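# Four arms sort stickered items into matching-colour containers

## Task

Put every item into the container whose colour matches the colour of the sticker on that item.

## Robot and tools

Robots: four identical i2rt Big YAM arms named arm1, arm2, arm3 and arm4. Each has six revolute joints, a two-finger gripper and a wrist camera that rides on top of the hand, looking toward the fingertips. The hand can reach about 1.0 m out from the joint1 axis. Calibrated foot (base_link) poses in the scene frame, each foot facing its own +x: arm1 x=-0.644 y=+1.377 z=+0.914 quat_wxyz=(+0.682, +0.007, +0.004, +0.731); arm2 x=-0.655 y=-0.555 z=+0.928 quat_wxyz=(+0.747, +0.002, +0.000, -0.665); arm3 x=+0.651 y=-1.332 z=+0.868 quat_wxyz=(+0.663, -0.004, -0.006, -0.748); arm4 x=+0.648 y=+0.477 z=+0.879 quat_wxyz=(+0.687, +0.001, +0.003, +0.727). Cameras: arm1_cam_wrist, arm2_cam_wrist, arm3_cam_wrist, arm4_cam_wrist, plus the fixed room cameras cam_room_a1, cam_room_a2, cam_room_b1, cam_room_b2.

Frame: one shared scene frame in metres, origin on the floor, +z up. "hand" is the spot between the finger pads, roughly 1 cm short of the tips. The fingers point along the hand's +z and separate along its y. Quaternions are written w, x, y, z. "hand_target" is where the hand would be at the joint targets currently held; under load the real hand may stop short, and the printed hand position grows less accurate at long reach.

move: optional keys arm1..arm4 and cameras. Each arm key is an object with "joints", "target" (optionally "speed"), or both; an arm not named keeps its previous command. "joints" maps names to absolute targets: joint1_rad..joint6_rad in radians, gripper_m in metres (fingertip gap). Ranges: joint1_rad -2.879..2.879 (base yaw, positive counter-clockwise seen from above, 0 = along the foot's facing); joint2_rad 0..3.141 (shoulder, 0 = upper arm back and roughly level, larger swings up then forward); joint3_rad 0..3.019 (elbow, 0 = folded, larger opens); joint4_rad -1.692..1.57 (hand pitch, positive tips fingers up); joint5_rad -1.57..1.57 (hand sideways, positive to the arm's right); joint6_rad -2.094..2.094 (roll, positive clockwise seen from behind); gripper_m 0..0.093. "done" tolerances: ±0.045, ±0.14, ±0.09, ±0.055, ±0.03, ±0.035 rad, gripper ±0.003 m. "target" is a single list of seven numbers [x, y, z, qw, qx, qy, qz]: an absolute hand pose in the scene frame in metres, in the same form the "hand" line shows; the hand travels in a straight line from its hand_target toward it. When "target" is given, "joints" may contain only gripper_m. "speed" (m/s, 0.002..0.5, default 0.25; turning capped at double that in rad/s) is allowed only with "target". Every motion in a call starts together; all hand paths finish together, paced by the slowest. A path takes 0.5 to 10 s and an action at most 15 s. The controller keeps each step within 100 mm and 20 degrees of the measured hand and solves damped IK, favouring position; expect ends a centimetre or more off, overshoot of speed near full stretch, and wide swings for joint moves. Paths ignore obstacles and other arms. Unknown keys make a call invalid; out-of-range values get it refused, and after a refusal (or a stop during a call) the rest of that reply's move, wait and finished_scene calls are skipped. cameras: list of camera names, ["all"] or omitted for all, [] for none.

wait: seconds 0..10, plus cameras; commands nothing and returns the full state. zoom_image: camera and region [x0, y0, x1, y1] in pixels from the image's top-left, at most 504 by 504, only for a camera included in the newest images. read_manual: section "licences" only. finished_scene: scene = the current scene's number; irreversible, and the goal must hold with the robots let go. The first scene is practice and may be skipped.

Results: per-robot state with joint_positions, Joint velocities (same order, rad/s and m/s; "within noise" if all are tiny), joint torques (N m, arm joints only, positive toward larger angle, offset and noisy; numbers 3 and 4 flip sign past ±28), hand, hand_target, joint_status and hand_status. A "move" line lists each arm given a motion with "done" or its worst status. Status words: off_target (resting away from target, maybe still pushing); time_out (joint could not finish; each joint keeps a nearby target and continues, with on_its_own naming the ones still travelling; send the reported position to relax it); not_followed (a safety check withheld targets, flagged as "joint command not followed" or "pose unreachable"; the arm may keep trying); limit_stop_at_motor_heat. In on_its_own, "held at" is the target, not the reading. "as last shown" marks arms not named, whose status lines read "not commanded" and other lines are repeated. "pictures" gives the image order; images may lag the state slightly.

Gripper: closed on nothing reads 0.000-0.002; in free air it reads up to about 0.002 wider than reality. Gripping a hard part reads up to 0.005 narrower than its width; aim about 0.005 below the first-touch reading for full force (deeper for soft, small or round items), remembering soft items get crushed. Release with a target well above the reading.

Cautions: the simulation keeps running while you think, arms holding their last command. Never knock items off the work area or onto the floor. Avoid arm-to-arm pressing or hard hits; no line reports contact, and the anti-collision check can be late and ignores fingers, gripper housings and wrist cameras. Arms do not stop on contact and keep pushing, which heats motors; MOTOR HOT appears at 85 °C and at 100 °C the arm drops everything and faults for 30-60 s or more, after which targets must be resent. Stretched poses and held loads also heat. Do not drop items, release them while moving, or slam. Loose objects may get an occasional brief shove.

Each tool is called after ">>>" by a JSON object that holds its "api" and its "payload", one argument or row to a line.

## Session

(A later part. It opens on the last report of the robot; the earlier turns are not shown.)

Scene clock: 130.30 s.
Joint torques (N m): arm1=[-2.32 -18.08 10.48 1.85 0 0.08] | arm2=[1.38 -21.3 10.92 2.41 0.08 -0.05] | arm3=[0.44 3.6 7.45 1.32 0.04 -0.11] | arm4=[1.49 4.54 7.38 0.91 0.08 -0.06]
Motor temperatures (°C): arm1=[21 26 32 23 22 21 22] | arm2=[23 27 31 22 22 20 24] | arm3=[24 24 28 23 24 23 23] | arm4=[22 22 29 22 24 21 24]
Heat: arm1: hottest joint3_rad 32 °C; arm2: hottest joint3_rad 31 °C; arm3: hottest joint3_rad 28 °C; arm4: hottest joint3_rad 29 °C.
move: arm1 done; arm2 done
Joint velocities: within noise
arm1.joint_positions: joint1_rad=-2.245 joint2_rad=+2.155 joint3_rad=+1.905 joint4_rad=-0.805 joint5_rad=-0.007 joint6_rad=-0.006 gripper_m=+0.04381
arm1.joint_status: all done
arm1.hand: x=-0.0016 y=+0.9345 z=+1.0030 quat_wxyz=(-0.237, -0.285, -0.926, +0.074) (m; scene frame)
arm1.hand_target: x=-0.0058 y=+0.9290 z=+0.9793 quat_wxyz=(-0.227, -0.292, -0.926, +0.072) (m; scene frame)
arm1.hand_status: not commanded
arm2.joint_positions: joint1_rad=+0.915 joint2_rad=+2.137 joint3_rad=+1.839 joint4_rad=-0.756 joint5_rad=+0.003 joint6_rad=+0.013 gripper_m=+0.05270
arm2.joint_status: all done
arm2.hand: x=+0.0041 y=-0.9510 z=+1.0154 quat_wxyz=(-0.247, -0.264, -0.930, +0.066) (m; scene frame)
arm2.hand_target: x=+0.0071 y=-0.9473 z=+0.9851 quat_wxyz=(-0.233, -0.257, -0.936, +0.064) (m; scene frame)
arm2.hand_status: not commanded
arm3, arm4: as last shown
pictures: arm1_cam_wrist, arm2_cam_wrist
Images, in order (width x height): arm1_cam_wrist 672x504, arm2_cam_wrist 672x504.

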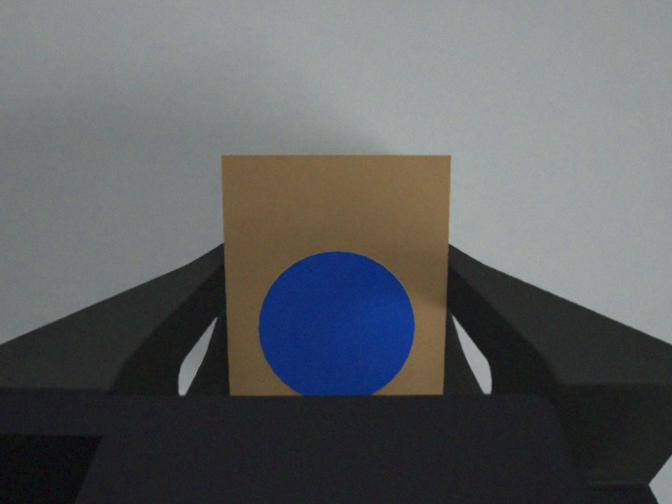

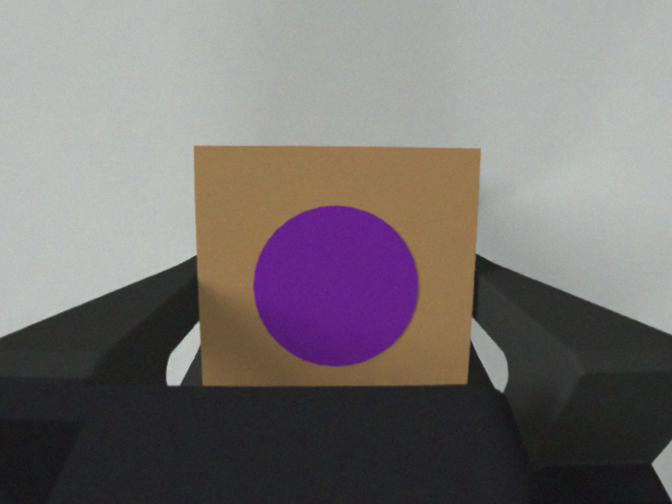

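>>> {"api": "move", "payload": {
  "arm1": {"joints":{"gripper_m":0.09}},
  "arm2": {"joints":{"gripper_m":0.09}},
  "cameras": []
}}

>>> {"api": "move", "payload": {
  "arm1": {"target":[-0.035,0.955,1.13,-0.2468,-0.2905,-0.9212,0.0778],"speed":0.35},
  "arm2": {"target":[-0.035,-0.926,1.13,-0.2496,-0.2557,-0.9314,0.0685],"speed":0.35},
  "cameras": ["arm1_cam_wrist","arm2_cam_wrist"]
}}

>>> {"api": "move", "payload": {
  "arm1": {"target":[-0.275,1.119,1.15,-0.2468,-0.2905,-0.9212,0.0778],"speed":0.45},
  "arm2": {"target":[-0.27,-0.785,1.15,-0.2496,-0.2557,-0.9314,0.0685],"speed":0.45},
  "arm3": {"joints":{"joint2_rad":1.19,"joint3_rad":1.095,"joint4_rad":-0.905,"gripper_m":0.09}},
  "arm4": {"joints":{"joint2_rad":1.19,"joint3_rad":1.085,"joint4_rad":-0.895,"gripper_m":0.09}},
  "cameras": []
}}

>>> {"api": "move", "payload": {
  "arm1": {"joints":{"joint2_rad":0.55,"joint3_rad":1.4,"joint4_rad":-1.6}},
  "arm2": {"joints":{"joint2_rad":0.55,"joint3_rad":1.4,"joint4_rad":-1.6}},
  "arm3": {"target":[0.0325,-0.963,1.105,-0.0687,0.9312,-0.2565,-0.2495],"speed":0.4},
  "arm4": {"target":[0.02,0.93,1.115,-0.0800,0.9186,-0.2985,-0.2461],"speed":0.4},
  "cameras": ["arm3_cam_wrist","arm4_cam_wrist"]
}}

Scene clock: 144.33 s.
Joint torques (N m): arm1=[-1.67 -18.43 10.48 1.58 -0.06 0.05] | arm2=[1.49 -21.83 10.81 2.4 0.07 -0.06] | arm3=[0.5 3.72 7.47 1.33 0.04 -0.11] | arm4=[1.03 4.6 7.27 0.95 0.07 -0.1]
Motor temperatures (°C): arm1=[21 26 33 23 22 21 22] | arm2=[23 27 31 22 22 20 24] | arm3=[24 24 29 23 24 23 23] | arm4=[22 22 30 22 24 21 24]
Heat: arm1: hottest joint3_rad 33 °C; arm2: hottest joint3_rad 31 °C; arm3: hottest joint3_rad 29 °C; arm4: hottest joint3_rad 30 °C.
move: arm1 done; arm2 done
Joint velocities: within noise
arm1.joint_positions: joint1_rad=-2.253 joint2_rad=+2.156 joint3_rad=+1.905 joint4_rad=-0.803 joint5_rad=-0.006 joint6_rad=-0.003 gripper_m=+0.08996
arm1.joint_status: all done
arm1.hand: x=-0.0052 y=+0.9287 z=+1.0029 quat_wxyz=(-0.237, -0.290, -0.924, +0.076) (m; scene frame)
arm1.hand_target: x=-0.0058 y=+0.9287 z=+0.9795 quat_wxyz=(-0.227, -0.292, -0.926, +0.072) (m; scene frame)
arm1.hand_status: not commanded
arm2.joint_positions: joint1_rad=+0.915 joint2_rad=+2.144 joint3_rad=+1.839 joint4_rad=-0.756 joint5_rad=+0.003 joint6_rad=+0.013 gripper_m=+0.08994
arm2.joint_status: all done
arm2.hand: x=+0.0040 y=-0.9509 z=+1.0109 quat_wxyz=(-0.244, -0.265, -0.931, +0.065) (m; scene frame)
arm2.hand_target: x=+0.0071 y=-0.9474 z=+0.9851 quat_wxyz=(-0.233, -0.257, -0.936, +0.064) (m; scene frame)
arm2.hand_status: not commanded
arm3, arm4: as last shown
pictures: none
No camera images: "cameras" was empty.

Scene clock: 145.63 s.
Joint torques (N m): arm1=[-1.73 -17.26 14.89 0.79 0.04 0.11] | arm2=[1.14 -19.9 11.9 1.24 -0.03 -0.06] | arm3=[0.5 3.49 7.42 1.35 0.04 -0.11] | arm4=[1.38 4.54 7.36 0.9 0.05 -0.08]
Motor temperatures (°C): arm1=[21 26 33 23 22 21 22] | arm2=[23 27 31 22 22 20 24] | arm3=[24 24 29 23 24 23 23] | arm4=[22 22 30 22 24 21 24]
Heat: arm1: hottest joint3_rad 33 °C; arm2: hottest joint3_rad 31 °C; arm3: hottest joint3_rad 29 °C; arm4: hottest joint3_rad 30 °C.
move: arm1 off_target; arm2 off_target
Joint velocities: within noise
arm1.joint_positions: joint1_rad=-2.253 joint2_rad=+1.951 joint3_rad=+1.881 joint4_rad=-0.978 joint5_rad=-0.006 joint6_rad=-0.002 gripper_m=+0.08996
arm1.joint_status: not commanded
arm1.hand: x=-0.0441 y=+0.9571 z=+1.1203 quat_wxyz=(-0.239, -0.290, -0.923, +0.077) (m; scene frame)
arm1.hand_target: x=-0.0354 y=+0.9551 z=+1.1299 quat_wxyz=(-0.247, -0.291, -0.921, +0.078) (m; scene frame)
arm1.hand_status: off_target (0.013 m and 0.9 deg from the pose sent, 0.133 m and 1.2 deg at the start)
arm2.joint_positions: joint1_rad=+0.915 joint2_rad=+1.905 joint3_rad=+1.808 joint4_rad=-0.913 joint5_rad=+0.003 joint6_rad=+0.010 gripper_m=+0.08994
arm2.joint_status: not commanded
arm2.hand: x=-0.0371 y=-0.9269 z=+1.1490 quat_wxyz=(-0.267, -0.261, -0.925, +0.072) (m; scene frame)
arm2.hand_target: x=-0.0353 y=-0.9257 z=+1.1302 quat_wxyz=(-0.250, -0.256, -0.931, +0.068) (m; scene frame)
arm2.hand_status: off_target (0.019 m and 2.3 deg from the pose sent, 0.128 m and 1.3 deg at the start)
arm3, arm4: as last shown
pictures: arm1_cam_wrist, arm2_cam_wrist
Images, in order (width x height): arm1_cam_wrist 672x504, arm2_cam_wrist 672x504.

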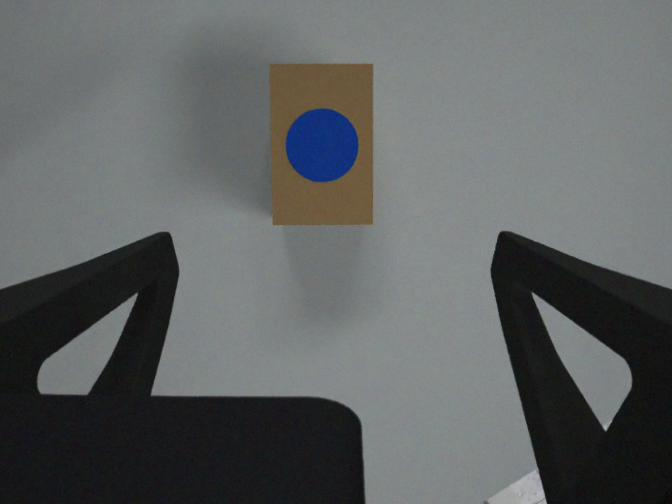

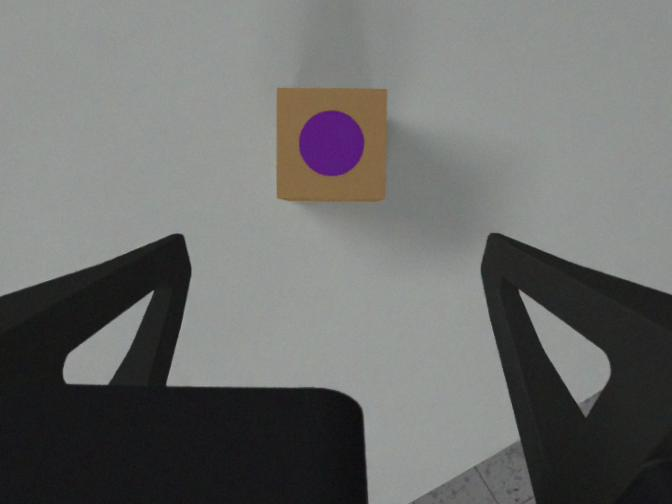

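Scene clock: 147.13 s.
Joint torques (N m): arm1=[-1.55 -6.12 11.49 0.84 -0.03 0.04] | arm2=[1.2 -8.59 10.26 1.4 0.05 -0.03] | arm3=[0.67 -10.99 10.09 1.69 0.04 -0.12] | arm4=[1.55 -9.93 10.37 1.55 0.06 -0.06]
Motor temperatures (°C): arm1=[21 26 33 23 22 21 22] | arm2=[23 27 31 22 22 20 24] | arm3=[24 24 29 23 24 23 23] | arm4=[22 22 30 22 24 21 24]
Heat: arm1: hottest joint3_rad 33 °C; arm2: hottest joint3_rad 31 °C; arm3: hottest joint3_rad 29 °C; arm4: hottest joint3_rad 30 °C.
move: arm1 done; arm2 off_target; arm3 done; arm4 done
Joint velocities: within noise
arm1.joint_positions: joint1_rad=-2.253 joint2_rad=+1.176 joint3_rad=+1.045 joint4_rad=-0.885 joint5_rad=-0.007 joint6_rad=-0.002 gripper_m=+0.08996
arm1.joint_status: not commanded
arm1.hand: x=-0.2740 y=+1.1197 z=+1.1546 quat_wxyz=(-0.254, -0.288, -0.920, +0.081) (m; scene frame)
arm1.hand_target: x=-0.2751 y=+1.1189 z=+1.1502 quat_wxyz=(-0.247, -0.291, -0.921, +0.078) (m; scene frame)
arm1.hand_status: done (0.005 m and 1.0 deg from the pose sent, 0.283 m and 0.9 deg at the start)
arm2.joint_positions: joint1_rad=+0.915 joint2_rad=+1.187 joint3_rad=+1.026 joint4_rad=-0.843 joint5_rad=+0.003 joint6_rad=+0.010 gripper_m=+0.08994
arm2.joint_status: not commanded
arm2.hand: x=-0.2679 y=-0.7889 z=+1.1666 quat_wxyz=(-0.270, -0.261, -0.924, +0.073) (m; scene frame)
arm2.hand_target: x=-0.2703 y=-0.7848 z=+1.1504 quat_wxyz=(-0.250, -0.256, -0.931, +0.068) (m; scene frame)
arm2.hand_status: off_target (0.017 m and 2.6 deg from the pose sent, 0.273 m and 2.3 deg at the start)
arm3.joint_positions: joint1_rad=-1.977 joint2_rad=+1.198 joint3_rad=+1.086 joint4_rad=-0.920 joint5_rad=-0.001 joint6_rad=+0.006 gripper_m=+0.09007
arm3.joint_status: all done
arm3.hand: x=+0.2593 y=-1.1001 z=+1.1184 quat_wxyz=(+0.062, -0.930, +0.256, +0.255) (m; scene frame)
arm3.hand_target: x=+0.2583 y=-1.0932 z=+1.1279 quat_wxyz=(+0.069, -0.926, +0.257, +0.269) (m; scene frame)
arm3.hand_status: not commanded
arm4.joint_positions: joint1_rad=+0.882 joint2_rad=+1.194 joint3_rad=+1.065 joint4_rad=-0.911 joint5_rad=+0.001 joint6_rad=+0.013 gripper_m=+0.09011
arm4.joint_status: all done
arm4.hand: x=+0.2874 y=+0.7439 z=+1.1263 quat_wxyz=(-0.078, +0.915, -0.307, -0.251) (m; scene frame)
arm4.hand_target: x=+0.2798 y=+0.7473 z=+1.1405 quat_wxyz=(-0.085, +0.912, -0.297, -0.270) (m; scene frame)
arm4.hand_status: not commanded
pictures: none
No camera images: "cameras" was empty.

Scene clock: 148.90 s.
Joint torques (N m): arm1=[-2.73 4.66 8.83 1.16 -0.09 0.06] | arm2=[1.32 2.08 7.72 1.59 0.05 -0.02] | arm3=[1.26 -22.59 13.98 0.61 0.12 -0.1] | arm4=[1.44 -23.53 12.72 0.43 0.22 -0.05]
Motor temperatures (°C): arm1=[21 26 33 23 22 21 22] | arm2=[23 27 31 22 22 20 24] | arm3=[24 24 29 23 24 23 23] | arm4=[22 22 30 22 24 21 24]
Heat: arm1: hottest joint3_rad 33 °C; arm2: hottest joint3_rad 31 °C; arm3: hottest joint3_rad 29 °C; arm4: hottest joint3_rad 30 °C.
move: arm1 done; arm2 done; arm3 off_target; arm4 off_target
Joint velocities: within noise
arm1.joint_positions: joint1_rad=-2.253 joint2_rad=+0.553 joint3_rad=+1.396 joint4_rad=-1.589 joint5_rad=-0.007 joint6_rad=-0.002 gripper_m=+0.08996
arm1.joint_status: all done
arm1.hand: x=-0.4964 y=+1.2787 z=+1.4170 quat_wxyz=(-0.375, -0.274, -0.877, +0.119) (m; scene frame)
arm1.hand_target: x=-0.4995 y=+1.2805 z=+1.4171 quat_wxyz=(-0.374, -0.276, -0.878, +0.119) (m; scene frame)
arm1.hand_status: not commanded
arm2.joint_positions: joint1_rad=+0.915 joint2_rad=+0.551 joint3_rad=+1.409 joint4_rad=-1.584 joint5_rad=+0.003 joint6_rad=+0.010 gripper_m=+0.08994
arm2.joint_status: all done
arm2.hand: x=-0.5119 y=-0.6442 z=+1.4403 quat_wxyz=(-0.396, -0.249, -0.878, +0.107) (m; scene frame)
arm2.hand_target: x=-0.5132 y=-0.6426 z=+1.4338 quat_wxyz=(-0.385, -0.243, -0.884, +0.105) (m; scene frame)
arm2.hand_status: not commanded
arm3.joint_positions: joint1_rad=-1.977 joint2_rad=+1.904 joint3_rad=+1.819 joint4_rad=-1.003 joint5_rad=+0.011 joint6_rad=+0.006 gripper_m=+0.09007
arm3.joint_status: not commanded
arm3.hand: x=+0.0428 y=-0.9722 z=+1.0782 quat_wxyz=(+0.061, -0.937, +0.259, +0.228) (m; scene frame)
arm3.hand_target: x=+0.0339 y=-0.9637 z=+1.1049 quat_wxyz=(+0.069, -0.931, +0.257, +0.250) (m; scene frame)
arm3.hand_status: off_target (0.030 m and 2.8 deg from the pose sent, 0.265 m and 1.0 deg at the start)
arm4.joint_positions: joint1_rad=+0.886 joint2_rad=+2.077 joint3_rad=+2.098 joint4_rad=-1.096 joint5_rad=+0.005 joint6_rad=+0.013 gripper_m=+0.09011
arm4.joint_status: not commanded
arm4.hand: x=+0.0318 y=+0.9277 z=+1.1010 quat_wxyz=(-0.074, +0.919, -0.307, -0.235) (m; scene frame)
arm4.hand_target: x=+0.0208 y=+0.9294 z=+1.1150 quat_wxyz=(-0.080, +0.918, -0.299, -0.247) (m; scene frame)
arm4.hand_status: off_target (0.018 m and 1.7 deg from the pose sent, 0.326 m and 1.2 deg at the start)
pictures: arm3_cam_wrist, arm4_cam_wrist
Images, in order (width x height): arm3_cam_wrist 672x504, arm4_cam_wrist 672x504.

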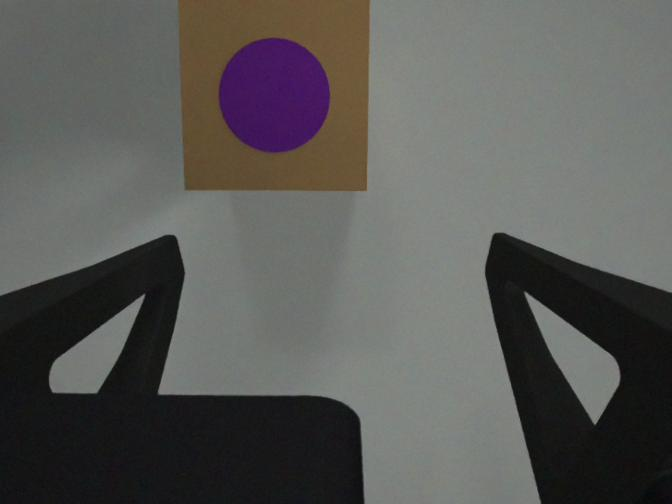

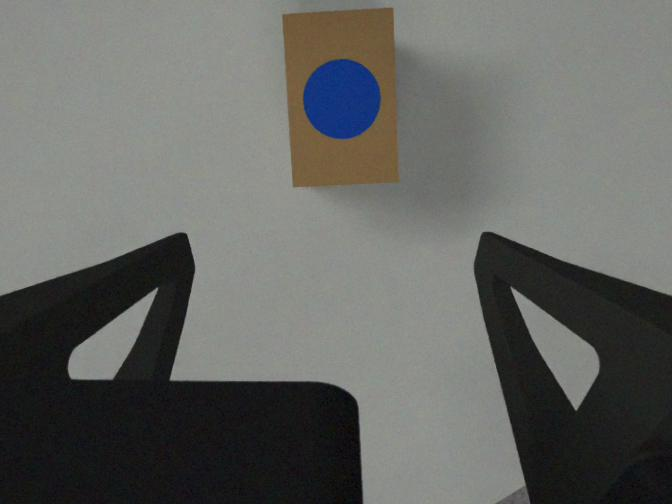

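>>> {"api": "move", "payload": {
  "arm3": {"target":[-0.015,-0.957,1.02,-0.0687,0.9312,-0.2565,-0.2495],"speed":0.35},
  "arm4": {"target":[-0.022,0.966,1.012,-0.0800,0.9186,-0.2985,-0.2461],"speed":0.35},
  "cameras": ["arm3_cam_wrist","arm4_cam_wrist"]
}}

Scene clock: 161.63 s.
Joint torques (N m): arm1=[-1.73 4.95 8.75 1.16 -0.03 0.06] | arm2=[1.2 2.2 7.68 1.59 0.05 -0.03] | arm3=[2.37 -21.77 12.36 1.2 0.1 -0.03] | arm4=[0.79 -25.35 12.07 0.99 0.02 -0.06]
Motor temperatures (°C): arm1=[20 26 33 23 22 21 22] | arm2=[23 27 31 22 22 20 23] | arm3=[24 24 30 23 24 23 23] | arm4=[22 23 34 22 24 21 24]
Heat: arm1: hottest joint3_rad 33 °C; arm2: hottest joint3_rad 31 °C; arm3: hottest joint3_rad 30 °C; arm4: hottest joint3_rad 34 °C.
move: arm3 off_target; arm4 off_target
Joint velocities: within noise
arm1, arm2: as last shown
arm3.joint_positions: joint1_rad=-1.965 joint2_rad=+2.035 joint3_rad=+1.863 joint4_rad=-0.882 joint5_rad=+0.025 joint6_rad=+0.021 gripper_m=+0.09001
arm3.joint_status: not commanded
arm3.hand: x=+0.0006 y=-0.9559 z=+1.0214 quat_wxyz=(+0.068, -0.932, +0.261, +0.243) (m; scene frame)
arm3.hand_target: x=-0.0143 y=-0.9574 z=+1.0199 quat_wxyz=(+0.069, -0.931, +0.257, +0.250) (m; scene frame)
arm3.hand_status: off_target (0.016 m and 1.0 deg from the pose sent, 0.083 m and 2.7 deg at the start)
arm4.joint_positions: joint1_rad=+0.891 joint2_rad=+2.270 joint3_rad=+2.195 joint4_rad=-0.990 joint5_rad=+0.008 joint6_rad=+0.011 gripper_m=+0.09000
arm4.joint_status: not commanded
arm4.hand: x=-0.0145 y=+0.9563 z=+1.0134 quat_wxyz=(-0.077, +0.919, -0.303, -0.239) (m; scene frame)
arm4.hand_target: x=-0.0214 y=+0.9657 z=+1.0119 quat_wxyz=(-0.080, +0.918, -0.299, -0.247) (m; scene frame)
arm4.hand_status: off_target (0.012 m and 1.0 deg from the pose sent, 0.111 m and 1.7 deg at the start)
pictures: arm3_cam_wrist, arm4_cam_wrist
Images, in order (width x height): arm3_cam_wrist 672x504, arm4_cam_wrist 672x504.

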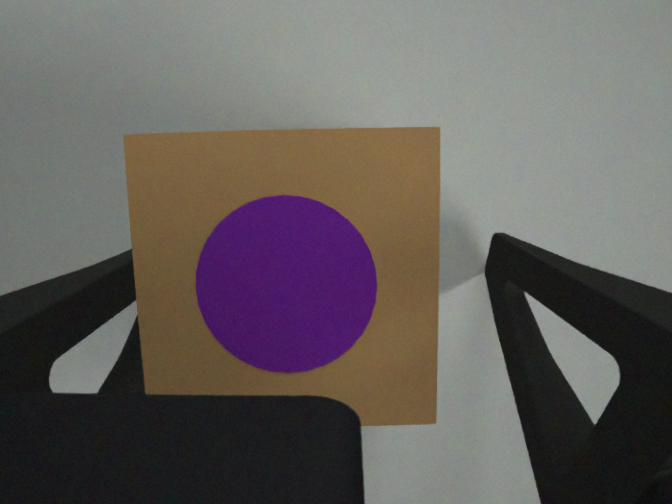

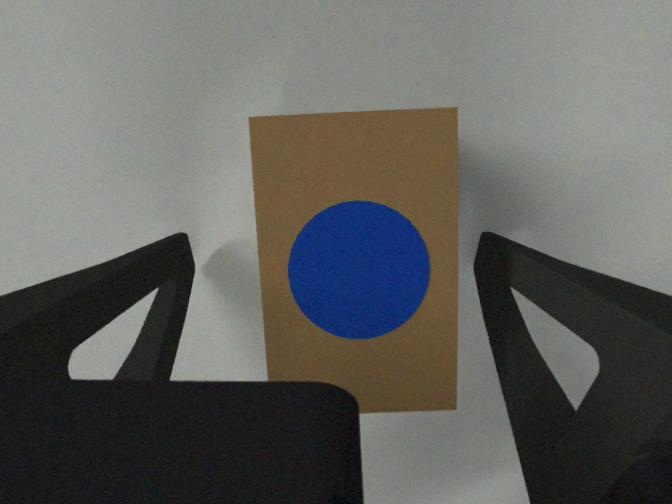

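>>> {"api": "move", "payload": {
  "arm3": {"joints":{"gripper_m":0.044}},
  "arm4": {"joints":{"gripper_m":0.036}},
  "cameras": []
}}

>>> {"api": "move", "payload": {
  "arm3": {"target":[0.01,-0.965,1.12,-0.0687,0.9312,-0.2565,-0.2495],"speed":0.35},
  "arm4": {"target":[-0.005,0.95,1.12,-0.0800,0.9186,-0.2985,-0.2461],"speed":0.35},
  "cameras": ["arm3_cam_wrist","arm4_cam_wrist"]
}}

>>> {"api": "move", "payload": {
  "arm3": {"target":[0.35,-1.153,1.15,-0.0687,0.9312,-0.2565,-0.2495],"speed":0.45},
  "arm4": {"target":[0.365,0.683,1.15,-0.0800,0.9186,-0.2985,-0.2461],"speed":0.45},
  "cameras": []
}}

>>> {"api": "move", "payload": {
  "arm3": {"joints":{"joint1_rad":1.783,"joint2_rad":0.55,"joint3_rad":1.4,"joint4_rad":-1.6,"joint5_rad":0,"joint6_rad":0}},
  "arm4": {"joints":{"joint1_rad":-1.902,"joint2_rad":0.55,"joint3_rad":1.4,"joint4_rad":-1.6,"joint5_rad":0,"joint6_rad":0}},
  "cameras": ["arm3_cam_wrist","arm4_cam_wrist"]
}}

>>> {"api": "move", "payload": {
  "arm3": {"joints":{"joint2_rad":1.637,"joint3_rad":0.993,"joint4_rad":-0.361}},
  "arm4": {"joints":{"joint2_rad":1.637,"joint3_rad":0.993,"joint4_rad":-0.361}},
  "cameras": ["arm3_cam_wrist","arm4_cam_wrist"]
}}

Scene clock: 179.17 s.
Joint torques (N m): arm1=[-2.02 5.01 8.59 1.35 0.01 0.05] | arm2=[1.2 2.2 7.71 1.61 0.05 -0.04] | arm3=[2.32 -21.83 12.38 1.21 0.12 -0.03] | arm4=[0.79 -24.41 12.03 0.76 0.01 -0.07]
Motor temperatures (°C): arm1=[20 25 32 23 21 21 22] | arm2=[23 26 31 22 22 20 23] | arm3=[24 24 33 23 24 23 23] | arm4=[22 25 38 22 24 21 24]
Heat: arm1: hottest joint3_rad 32 °C; arm2: hottest joint3_rad 31 °C; arm3: hottest joint3_rad 33 °C; arm4: hottest joint3_rad 38 °C.
move: arm3 off_target; arm4 off_target
Joint velocities: within noise
arm1, arm2: as last shown
arm3.joint_positions: joint1_rad=-1.964 joint2_rad=+2.035 joint3_rad=+1.863 joint4_rad=-0.882 joint5_rad=+0.025 joint6_rad=+0.021 gripper_m=+0.05305
arm3.joint_status: gripper_m off_target (ended at +0.05307, target +0.04400)
arm3.hand: x=+0.0000 y=-0.9570 z=+1.0214 quat_wxyz=(+0.068, -0.932, +0.260, +0.243) (m; scene frame)
arm3.hand_target: x=-0.0143 y=-0.9574 z=+1.0200 quat_wxyz=(+0.069, -0.931, +0.257, +0.250) (m; scene frame)
arm3.hand_status: not commanded
arm4.joint_positions: joint1_rad=+0.891 joint2_rad=+2.270 joint3_rad=+2.195 joint4_rad=-0.990 joint5_rad=+0.008 joint6_rad=+0.010 gripper_m=+0.04399
arm4.joint_status: gripper_m off_target (ended at +0.04402, target +0.03600)
arm4.hand: x=-0.0145 y=+0.9563 z=+1.0134 quat_wxyz=(-0.077, +0.919, -0.303, -0.239) (m; scene frame)
arm4.hand_target: x=-0.0214 y=+0.9656 z=+1.0119 quat_wxyz=(-0.080, +0.919, -0.299, -0.246) (m; scene frame)
arm4.hand_status: not commanded
pictures: none
No camera images: "cameras" was empty.

Scene clock: 180.43 s.
Joint torques (N m): arm1=[-1.9 4.78 8.72 1.1 -0.04 0.01] | arm2=[1.03 2.43 7.73 1.62 0.05 -0.02] | arm3=[1.79 -23.59 13.53 0.73 0 -0.09] | arm4=[0.85 -26.81 12.41 0.47 0.1 0.01]
Motor temperatures (°C): arm1=[20 25 32 23 21 21 22] | arm2=[23 26 31 22 22 20 23] | arm3=[24 25 33 23 24 23 23] | arm4=[22 25 38 22 24 21 25]
Heat: arm1: hottest joint3_rad 32 °C; arm2: hottest joint3_rad 31 °C; arm3: hottest joint3_rad 33 °C; arm4: hottest joint3_rad 38 °C.
move: arm3 off_target; arm4 off_target
Joint velocities: within noise
arm1, arm2: as last shown
arm3.joint_positions: joint1_rad=-1.964 joint2_rad=+1.962 joint3_rad=+1.952 joint4_rad=-1.074 joint5_rad=+0.025 joint6_rad=+0.021 gripper_m=+0.05303
arm3.joint_status: not commanded
arm3.hand: x=+0.0207 y=-0.9677 z=+1.0948 quat_wxyz=(+0.064, -0.936, +0.261, +0.228) (m; scene frame)
arm3.hand_target: x=+0.0111 y=-0.9655 z=+1.1199 quat_wxyz=(+0.069, -0.931, +0.257, +0.250) (m; scene frame)
arm3.hand_status: off_target (0.027 m and 2.6 deg from the pose sent, 0.099 m and 0.9 deg at the start)
arm4.joint_positions: joint1_rad=+0.891 joint2_rad=+2.227 joint3_rad=+2.339 joint4_rad=-1.203 joint5_rad=+0.008 joint6_rad=+0.010 gripper_m=+0.04399
arm4.joint_status: not commanded
arm4.hand: x=+0.0003 y=+0.9462 z=+1.0946 quat_wxyz=(-0.073, +0.922, -0.304, -0.228) (m; scene frame)
arm4.hand_target: x=-0.0041 y=+0.9494 z=+1.1199 quat_wxyz=(-0.080, +0.918, -0.299, -0.247) (m; scene frame)
arm4.hand_status: off_target (0.026 m and 2.4 deg from the pose sent, 0.107 m and 1.0 deg at the start)
pictures: arm3_cam_wrist, arm4_cam_wrist
Images, in order (width x height): arm3_cam_wrist 672x504, arm4_cam_wrist 672x504.

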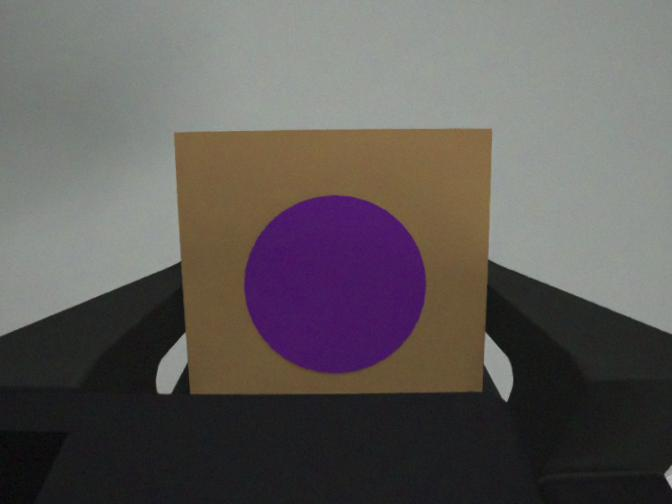

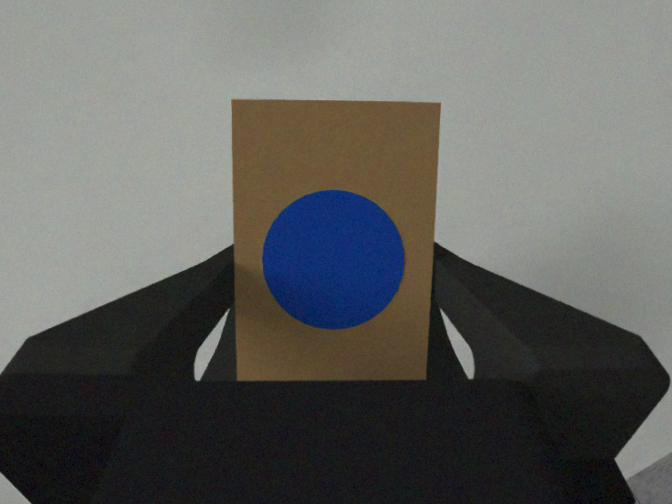

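Scene clock: 182.30 s.
Joint torques (N m): arm1=[-1.44 4.48 8.9 1.13 -0.03 0.04] | arm2=[1.2 2.26 7.71 1.59 0.05 -0.03] | arm3=[1.14 -4.89 9.22 0.88 -0.07 -0.12] | arm4=[1.67 -4.13 9.57 0.59 0.17 0]
Motor temperatures (°C): arm1=[20 25 32 23 21 21 21] | arm2=[23 26 31 22 22 20 23] | arm3=[24 25 33 23 24 23 23] | arm4=[22 25 38 22 24 21 25]
Heat: arm1: hottest joint3_rad 32 °C; arm2: hottest joint3_rad 31 °C; arm3: hottest joint3_rad 33 °C; arm4: hottest joint3_rad 38 °C.
move: arm3 done; arm4 done
Joint velocities: within noise
arm1, arm2: as last shown
arm3.joint_positions: joint1_rad=-1.964 joint2_rad=+0.903 joint3_rad=+0.979 joint4_rad=-1.105 joint5_rad=+0.024 joint6_rad=+0.021 gripper_m=+0.05303
arm3.joint_status: not commanded
arm3.hand: x=+0.3495 y=-1.1526 z=+1.1531 quat_wxyz=(+0.070, -0.929, +0.259, +0.255) (m; scene frame)
arm3.hand_target: x=+0.3501 y=-1.1530 z=+1.1500 quat_wxyz=(+0.069, -0.931, +0.257, +0.250) (m; scene frame)
arm3.hand_status: done (0.003 m and 0.7 deg from the pose sent, 0.382 m and 2.6 deg at the start)
arm4.joint_positions: joint1_rad=+0.891 joint2_rad=+0.907 joint3_rad=+0.938 joint4_rad=-1.068 joint5_rad=+0.008 joint6_rad=+0.010 gripper_m=+0.04399
arm4.joint_status: not commanded
arm4.hand: x=+0.3667 y=+0.6834 z=+1.1506 quat_wxyz=(-0.081, +0.916, -0.302, -0.252) (m; scene frame)
arm4.hand_target: x=+0.3650 y=+0.6830 z=+1.1500 quat_wxyz=(-0.080, +0.919, -0.299, -0.246) (m; scene frame)
arm4.hand_status: done (0.002 m and 0.8 deg from the pose sent, 0.453 m and 2.4 deg at the start)
pictures: none
No camera images: "cameras" was empty.

Scene clock: 185.17 s.
Joint torques (N m): arm1=[-2.02 4.78 8.73 1.02 -0.07 0.04] | arm2=[1.14 2.2 7.72 1.59 0.05 -0.03] | arm3=[1.9 2.61 7.64 1.29 0.04 -0.1] | arm4=[0.21 3.66 7.04 0.92 0.07 -0.06]
Motor temperatures (°C): arm1=[20 25 32 23 21 21 21] | arm2=[23 26 31 22 22 20 23] | arm3=[24 25 32 23 24 23 23] | arm4=[22 25 38 22 24 21 25]
Heat: arm1: hottest joint3_rad 32 °C; arm2: hottest joint3_rad 31 °C; arm3: hottest joint3_rad 32 °C; arm4: hottest joint3_rad 38 °C.
move: arm3 done; arm4 done
Joint velocities: within noise
arm1, arm2: as last shown
arm3.joint_positions: joint1_rad=+1.772 joint2_rad=+0.557 joint3_rad=+1.395 joint4_rad=-1.596 joint5_rad=+0.000 joint6_rad=+0.007 gripper_m=+0.05300
arm3.joint_status: all done
arm3.hand: x=+0.8201 y=-1.3114 z=+1.3706 quat_wxyz=(-0.395, +0.037, -0.918, -0.011) (m; scene frame)
arm3.hand_target: x=+0.8162 y=-1.3099 z=+1.3732 quat_wxyz=(-0.399, +0.045, -0.916, -0.012) (m; scene frame)
arm3.hand_status: not commanded
arm4.joint_positions: joint1_rad=-1.899 joint2_rad=+0.550 joint3_rad=+1.394 joint4_rad=-1.590 joint5_rad=+0.001 joint6_rad=+0.010 gripper_m=+0.04397
arm4.joint_status: all done
arm4.hand: x=+0.8126 y=+0.4333 z=+1.3835 quat_wxyz=(-0.395, -0.128, -0.908, +0.054) (m; scene frame)
arm4.hand_target: x=+0.8104 y=+0.4335 z=+1.3842 quat_wxyz=(-0.393, -0.125, -0.909, +0.056) (m; scene frame)
arm4.hand_status: not commanded
pictures: arm3_cam_wrist, arm4_cam_wrist
Images, in order (width x height): arm3_cam_wrist 672x504, arm4_cam_wrist 672x504.

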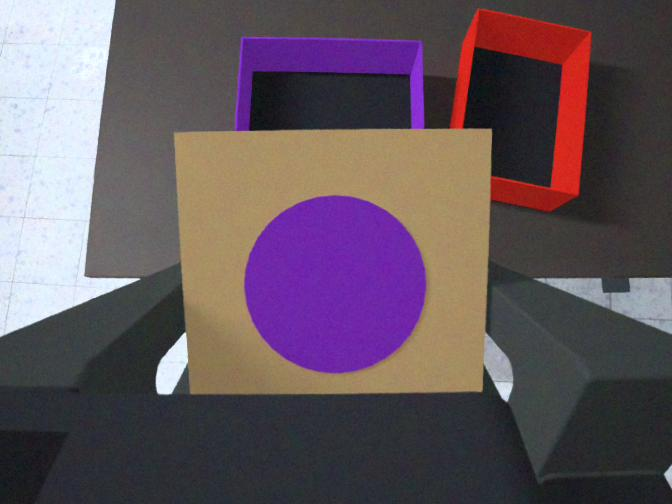

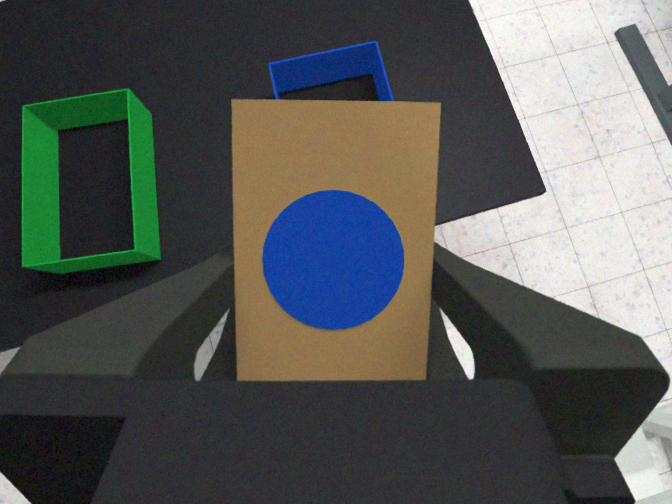

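Scene clock: 186.83 s.
Joint torques (N m): arm1=[-1.79 4.66 8.75 1.18 -0.05 0.05] | arm2=[1.2 2.14 7.72 1.59 0.05 -0.03] | arm3=[1.85 -15.85 7.73 1.77 0.04 -0.12] | arm4=[0.44 -14.74 8.1 1.62 0.07 -0.08]
Motor temperatures (°C): arm1=[20 25 32 23 21 21 21] | arm2=[23 26 31 22 22 20 23] | arm3=[24 25 32 23 24 23 24] | arm4=[22 25 37 22 24 21 25]
Heat: arm1: hottest joint3_rad 32 °C; arm2: hottest joint3_rad 31 °C; arm3: hottest joint3_rad 32 °C; arm4: hottest joint3_rad 37 °C.
move: arm3 done; arm4 done
Joint velocities: within noise
arm1, arm2: as last shown
arm3.joint_positions: joint1_rad=+1.772 joint2_rad=+1.642 joint3_rad=+0.991 joint4_rad=-0.378 joint5_rad=+0.000 joint6_rad=+0.007 gripper_m=+0.05300
arm3.joint_status: all done
arm3.hand: x=+1.1963 y=-1.2871 z=+0.9289 quat_wxyz=(-0.268, +0.037, -0.963, -0.005) (m; scene frame)
arm3.hand_target: x=+1.2005 y=-1.2806 z=+0.9343 quat_wxyz=(-0.279, +0.046, -0.959, -0.006) (m; scene frame)
arm3.hand_status: not commanded
arm4.joint_positions: joint1_rad=-1.899 joint2_rad=+1.632 joint3_rad=+0.981 joint4_rad=-0.379 joint5_rad=+0.001 joint6_rad=+0.010 gripper_m=+0.04397
arm4.joint_status: all done
arm4.hand: x=+1.1715 y=+0.3313 z=+0.9392 quat_wxyz=(-0.263, -0.135, -0.955, +0.037) (m; scene frame)
arm4.hand_target: x=+1.1794 y=+0.3273 z=+0.9443 quat_wxyz=(-0.275, -0.131, -0.952, +0.040) (m; scene frame)
arm4.hand_status: not commanded
pictures: arm3_cam_wrist, arm4_cam_wrist
Images, in order (width x height): arm3_cam_wrist 672x504, arm4_cam_wrist 672x504.

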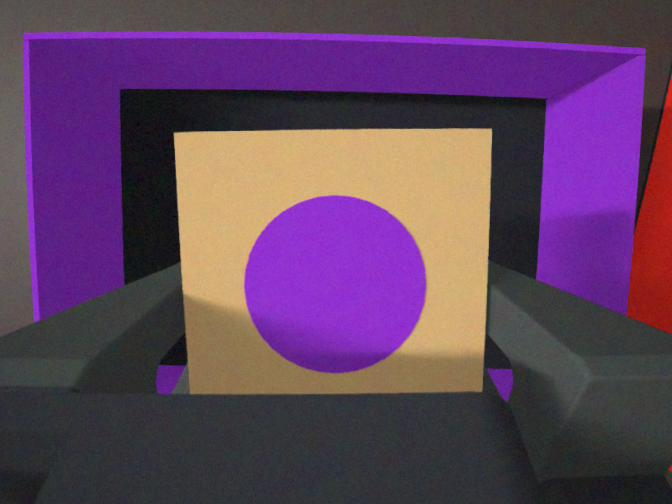

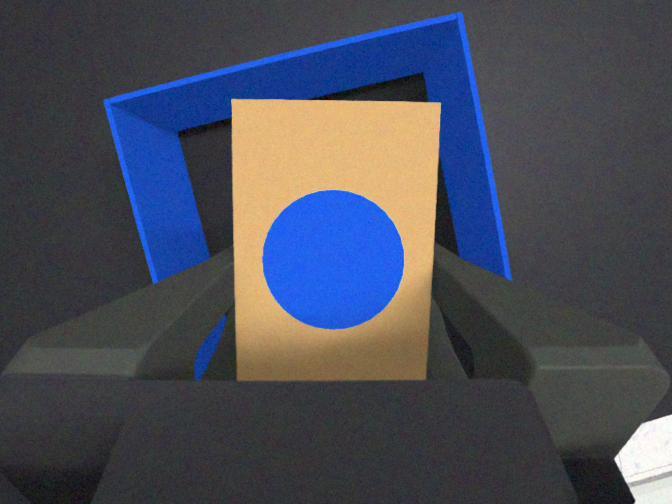

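>>> {"api": "move", "payload": {
  "arm3": {"target":[1.147,-1.286,0.9,-0.2587,0.0253,-0.9656,-0.0068],"speed":0.35},
  "arm4": {"target":[1.12,0.343,0.9,-0.2587,-0.0253,-0.9656,0.0068],"speed":0.35},
  "cameras": ["arm3_cam_wrist","arm4_cam_wrist"]
}}

>>> {"api": "move", "payload": {
  "arm3": {"target":[1.147,-1.286,0.775,-0.2587,0.0253,-0.9656,-0.0068],"speed":0.25},
  "arm4": {"target":[1.12,0.343,0.77,-0.2587,-0.0253,-0.9656,0.0068],"speed":0.25},
  "cameras": ["arm3_cam_wrist","arm4_cam_wrist"]
}}

Scene clock: 195.13 s.
Joint torques (N m): arm1=[-2.2 4.48 8.76 1.09 -0.02 0.01] | arm2=[1.14 2.14 7.75 1.61 0.05 -0.03] | arm3=[2.14 -15.27 7.12 1.62 0.14 0.02] | arm4=[0.67 -14.68 7.19 1.24 -0.16 -0.05]
Motor temperatures (°C): arm1=[20 25 32 23 21 21 21] | arm2=[23 26 31 22 22 20 23] | arm3=[24 25 31 23 24 23 24] | arm4=[22 25 36 22 24 21 25]
Heat: arm1: hottest joint3_rad 32 °C; arm2: hottest joint3_rad 31 °C; arm3: hottest joint3_rad 31 °C; arm4: hottest joint3_rad 36 °C.
move: arm3 off_target; arm4 off_target
Joint velocities: within noise
arm1, arm2: as last shown
arm3.joint_positions: joint1_rad=+1.772 joint2_rad=+1.608 joint3_rad=+0.831 joint4_rad=-0.307 joint5_rad=+0.006 joint6_rad=+0.036 gripper_m=+0.05300
arm3.joint_status: not commanded
arm3.hand: x=+1.1407 y=-1.2932 z=+0.8888 quat_wxyz=(-0.241, +0.023, -0.970, -0.005) (m; scene frame)
arm3.hand_target: x=+1.1468 y=-1.2860 z=+0.9000 quat_wxyz=(-0.258, +0.025, -0.966, -0.007) (m; scene frame)
arm3.hand_status: off_target (0.015 m and 2.1 deg from the pose sent, 0.057 m and 1.8 deg at the start)
arm4.joint_positions: joint1_rad=-1.949 joint2_rad=+1.620 joint3_rad=+0.798 joint4_rad=-0.288 joint5_rad=-0.135 joint6_rad=-0.220 gripper_m=+0.04398
arm4.joint_status: not commanded
arm4.hand: x=+1.1077 y=+0.3479 z=+0.8843 quat_wxyz=(-0.235, -0.033, -0.971, +0.000) (m; scene frame)
arm4.hand_target: x=+1.1196 y=+0.3431 z=+0.9002 quat_wxyz=(-0.259, -0.025, -0.966, +0.007) (m; scene frame)
arm4.hand_status: off_target (0.021 m and 3.1 deg from the pose sent, 0.066 m and 13.1 deg at the start)
pictures: arm3_cam_wrist, arm4_cam_wrist
Images, in order (width x height): arm3_cam_wrist 672x504, arm4_cam_wrist 672x504.

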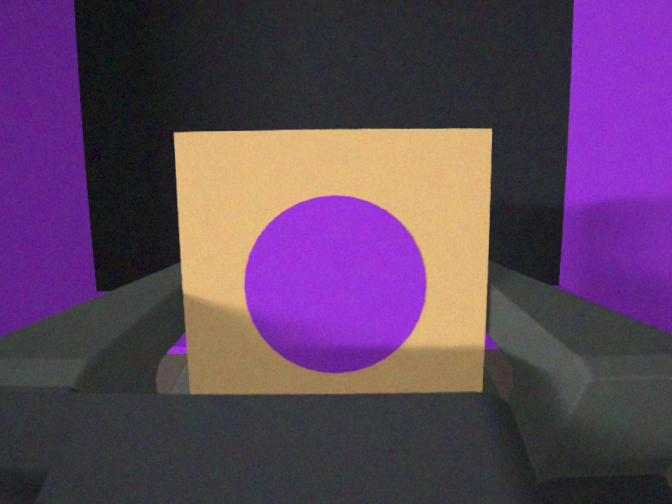

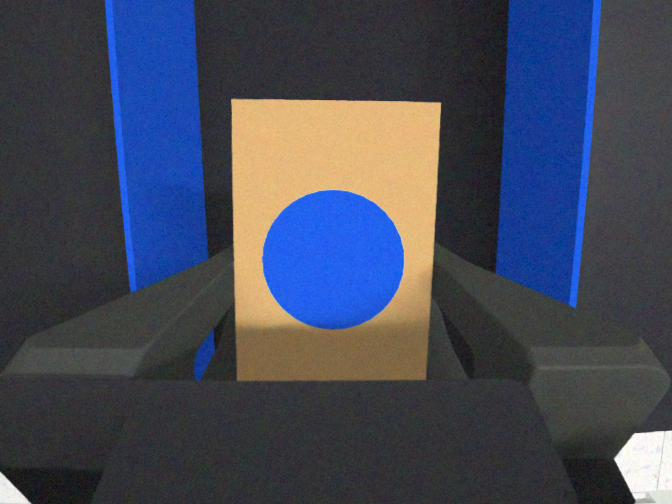

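Scene clock: 196.30 s.
Joint torques (N m): arm1=[-2.32 4.48 8.79 1.11 -0.06 0.02] | arm2=[1.08 2.2 7.73 1.61 0.05 -0.03] | arm3=[2.08 -13.98 4.3 1.28 0.12 0.01] | arm4=[0.73 -15.97 4.46 1.4 -0.11 -0.1]
Motor temperatures (°C): arm1=[20 25 32 23 21 21 21] | arm2=[23 26 31 22 22 20 23] | arm3=[24 25 31 23 24 23 24] | arm4=[22 25 36 22 24 21 25]
Heat: arm1: hottest joint3_rad 32 °C; arm2: hottest joint3_rad 31 °C; arm3: hottest joint3_rad 31 °C; arm4: hottest joint3_rad 36 °C.
move: arm3 off_target; arm4 off_target
Joint velocities: within noise
arm1.joint_positions: joint1_rad=-2.253 joint2_rad=+0.553 joint3_rad=+1.396 joint4_rad=-1.589 joint5_rad=-0.007 joint6_rad=-0.002 gripper_m=+0.08996
arm1.joint_status: not commanded
arm1.hand: x=-0.4964 y=+1.2787 z=+1.4170 quat_wxyz=(-0.375, -0.274, -0.877, +0.119) (m; scene frame)
arm1.hand_target: x=-0.4995 y=+1.2805 z=+1.4171 quat_wxyz=(-0.374, -0.276, -0.878, +0.119) (m; scene frame)
arm1.hand_status: not commanded
arm2.joint_positions: joint1_rad=+0.915 joint2_rad=+0.551 joint3_rad=+1.409 joint4_rad=-1.584 joint5_rad=+0.003 joint6_rad=+0.010 gripper_m=+0.08994
arm2.joint_status: not commanded
arm2.hand: x=-0.5119 y=-0.6442 z=+1.4403 quat_wxyz=(-0.396, -0.249, -0.878, +0.107) (m; scene frame)
arm2.hand_target: x=-0.5132 y=-0.6426 z=+1.4338 quat_wxyz=(-0.385, -0.243, -0.884, +0.105) (m; scene frame)
arm2.hand_status: not commanded
arm3.joint_positions: joint1_rad=+1.775 joint2_rad=+1.888 joint3_rad=+0.785 joint4_rad=+0.073 joint5_rad=+0.010 joint6_rad=+0.040 gripper_m=+0.05300
arm3.joint_status: not commanded
arm3.hand: x=+1.1528 y=-1.2928 z=+0.7847 quat_wxyz=(-0.267, +0.022, -0.963, -0.005) (m; scene frame)
arm3.hand_target: x=+1.1468 y=-1.2861 z=+0.7753 quat_wxyz=(-0.259, +0.025, -0.966, -0.007) (m; scene frame)
arm3.hand_status: off_target (0.013 m and 1.1 deg from the pose sent, 0.114 m and 2.1 deg at the start)
arm4.joint_positions: joint1_rad=-1.949 joint2_rad=+1.951 joint3_rad=+0.760 joint4_rad=+0.097 joint5_rad=-0.135 joint6_rad=-0.221 gripper_m=+0.04398
arm4.joint_status: not commanded
arm4.hand: x=+1.1092 y=+0.3468 z=+0.7626 quat_wxyz=(-0.242, -0.033, -0.970, +0.002) (m; scene frame)
arm4.hand_target: x=+1.1198 y=+0.3430 z=+0.7702 quat_wxyz=(-0.259, -0.025, -0.966, +0.007) (m; scene frame)
arm4.hand_status: off_target (0.014 m and 2.2 deg from the pose sent, 0.115 m and 3.0 deg at the start)
pictures: arm3_cam_wrist, arm4_cam_wrist
Images, in order (width x height): arm3_cam_wrist 672x504, arm4_cam_wrist 672x504.

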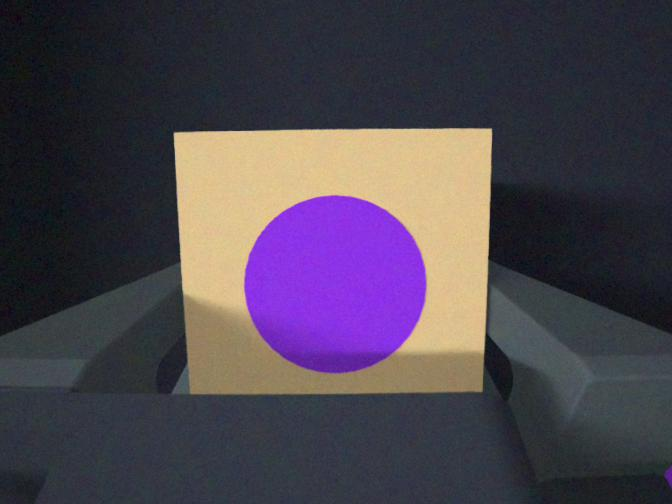

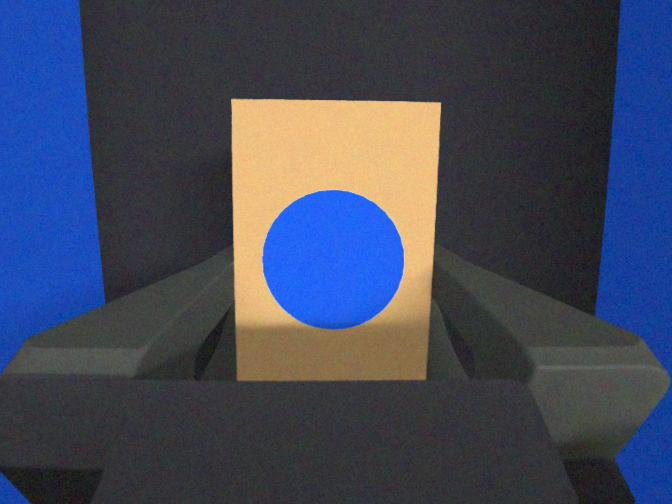

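>>> {"api": "move", "payload": {
  "arm3": {"target":[1.147,-1.286,0.735,-0.2587,0.0253,-0.9656,-0.0068],"speed":0.1},
  "arm4": {"target":[1.12,0.343,0.737,-0.2587,-0.0253,-0.9656,0.0068],"speed":0.1},
  "cameras": ["arm3_cam_wrist","arm4_cam_wrist"]
}}

Scene clock: 199.80 s.
Joint torques (N m): arm1=[-2.14 4.6 8.73 1.07 -0.04 0.06] | arm2=[1.14 2.26 7.73 1.58 0.05 -0.03] | arm3=[2.08 -14.21 4.27 1.35 0.12 0.03] | arm4=[0.21 -13.98 4.52 1.39 -0.11 -0.05]
Motor temperatures (°C): arm1=[20 25 32 23 21 21 21] | arm2=[23 26 31 22 22 20 23] | arm3=[24 25 31 23 24 23 24] | arm4=[22 25 35 22 24 21 25]
Heat: arm1: hottest joint3_rad 32 °C; arm2: hottest joint3_rad 31 °C; arm3: hottest joint3_rad 31 °C; arm4: hottest joint3_rad 35 °C.
move: arm3 done; arm4 off_target
Joint velocities: within noise
arm1, arm2: as last shown
arm3.joint_positions: joint1_rad=+1.776 joint2_rad=+2.006 joint3_rad=+0.785 joint4_rad=+0.179 joint5_rad=+0.010 joint6_rad=+0.042 gripper_m=+0.05300
arm3.joint_status: not commanded
arm3.hand: x=+1.1476 y=-1.2933 z=+0.7418 quat_wxyz=(-0.262, +0.021, -0.965, -0.005) (m; scene frame)
arm3.hand_target: x=+1.1468 y=-1.2861 z=+0.7352 quat_wxyz=(-0.259, +0.025, -0.966, -0.007) (m; scene frame)
arm3.hand_status: done (0.010 m and 0.6 deg from the pose sent, 0.050 m and 1.1 deg at the start)
arm4.joint_positions: joint1_rad=-1.949 joint2_rad=+2.027 joint3_rad=+0.762 joint4_rad=+0.185 joint5_rad=-0.135 joint6_rad=-0.223 gripper_m=+0.04399
arm4.joint_status: not commanded
arm4.hand: x=+1.1095 y=+0.3467 z=+0.7381 quat_wxyz=(-0.249, -0.031, -0.968, +0.004) (m; scene frame)
arm4.hand_target: x=+1.1198 y=+0.3431 z=+0.7373 quat_wxyz=(-0.259, -0.025, -0.966, +0.007) (m; scene frame)
arm4.hand_status: off_target (0.011 m and 1.4 deg from the pose sent, 0.028 m and 2.2 deg at the start)
pictures: arm3_cam_wrist, arm4_cam_wrist
Images, in order (width x height): arm3_cam_wrist 672x504, arm4_cam_wrist 672x504.

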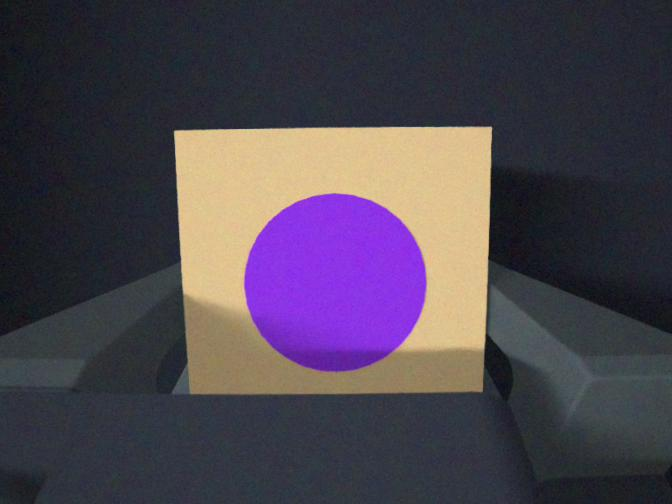

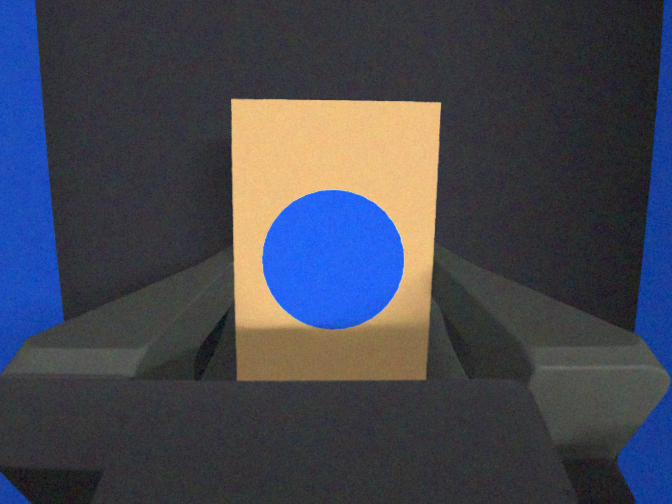

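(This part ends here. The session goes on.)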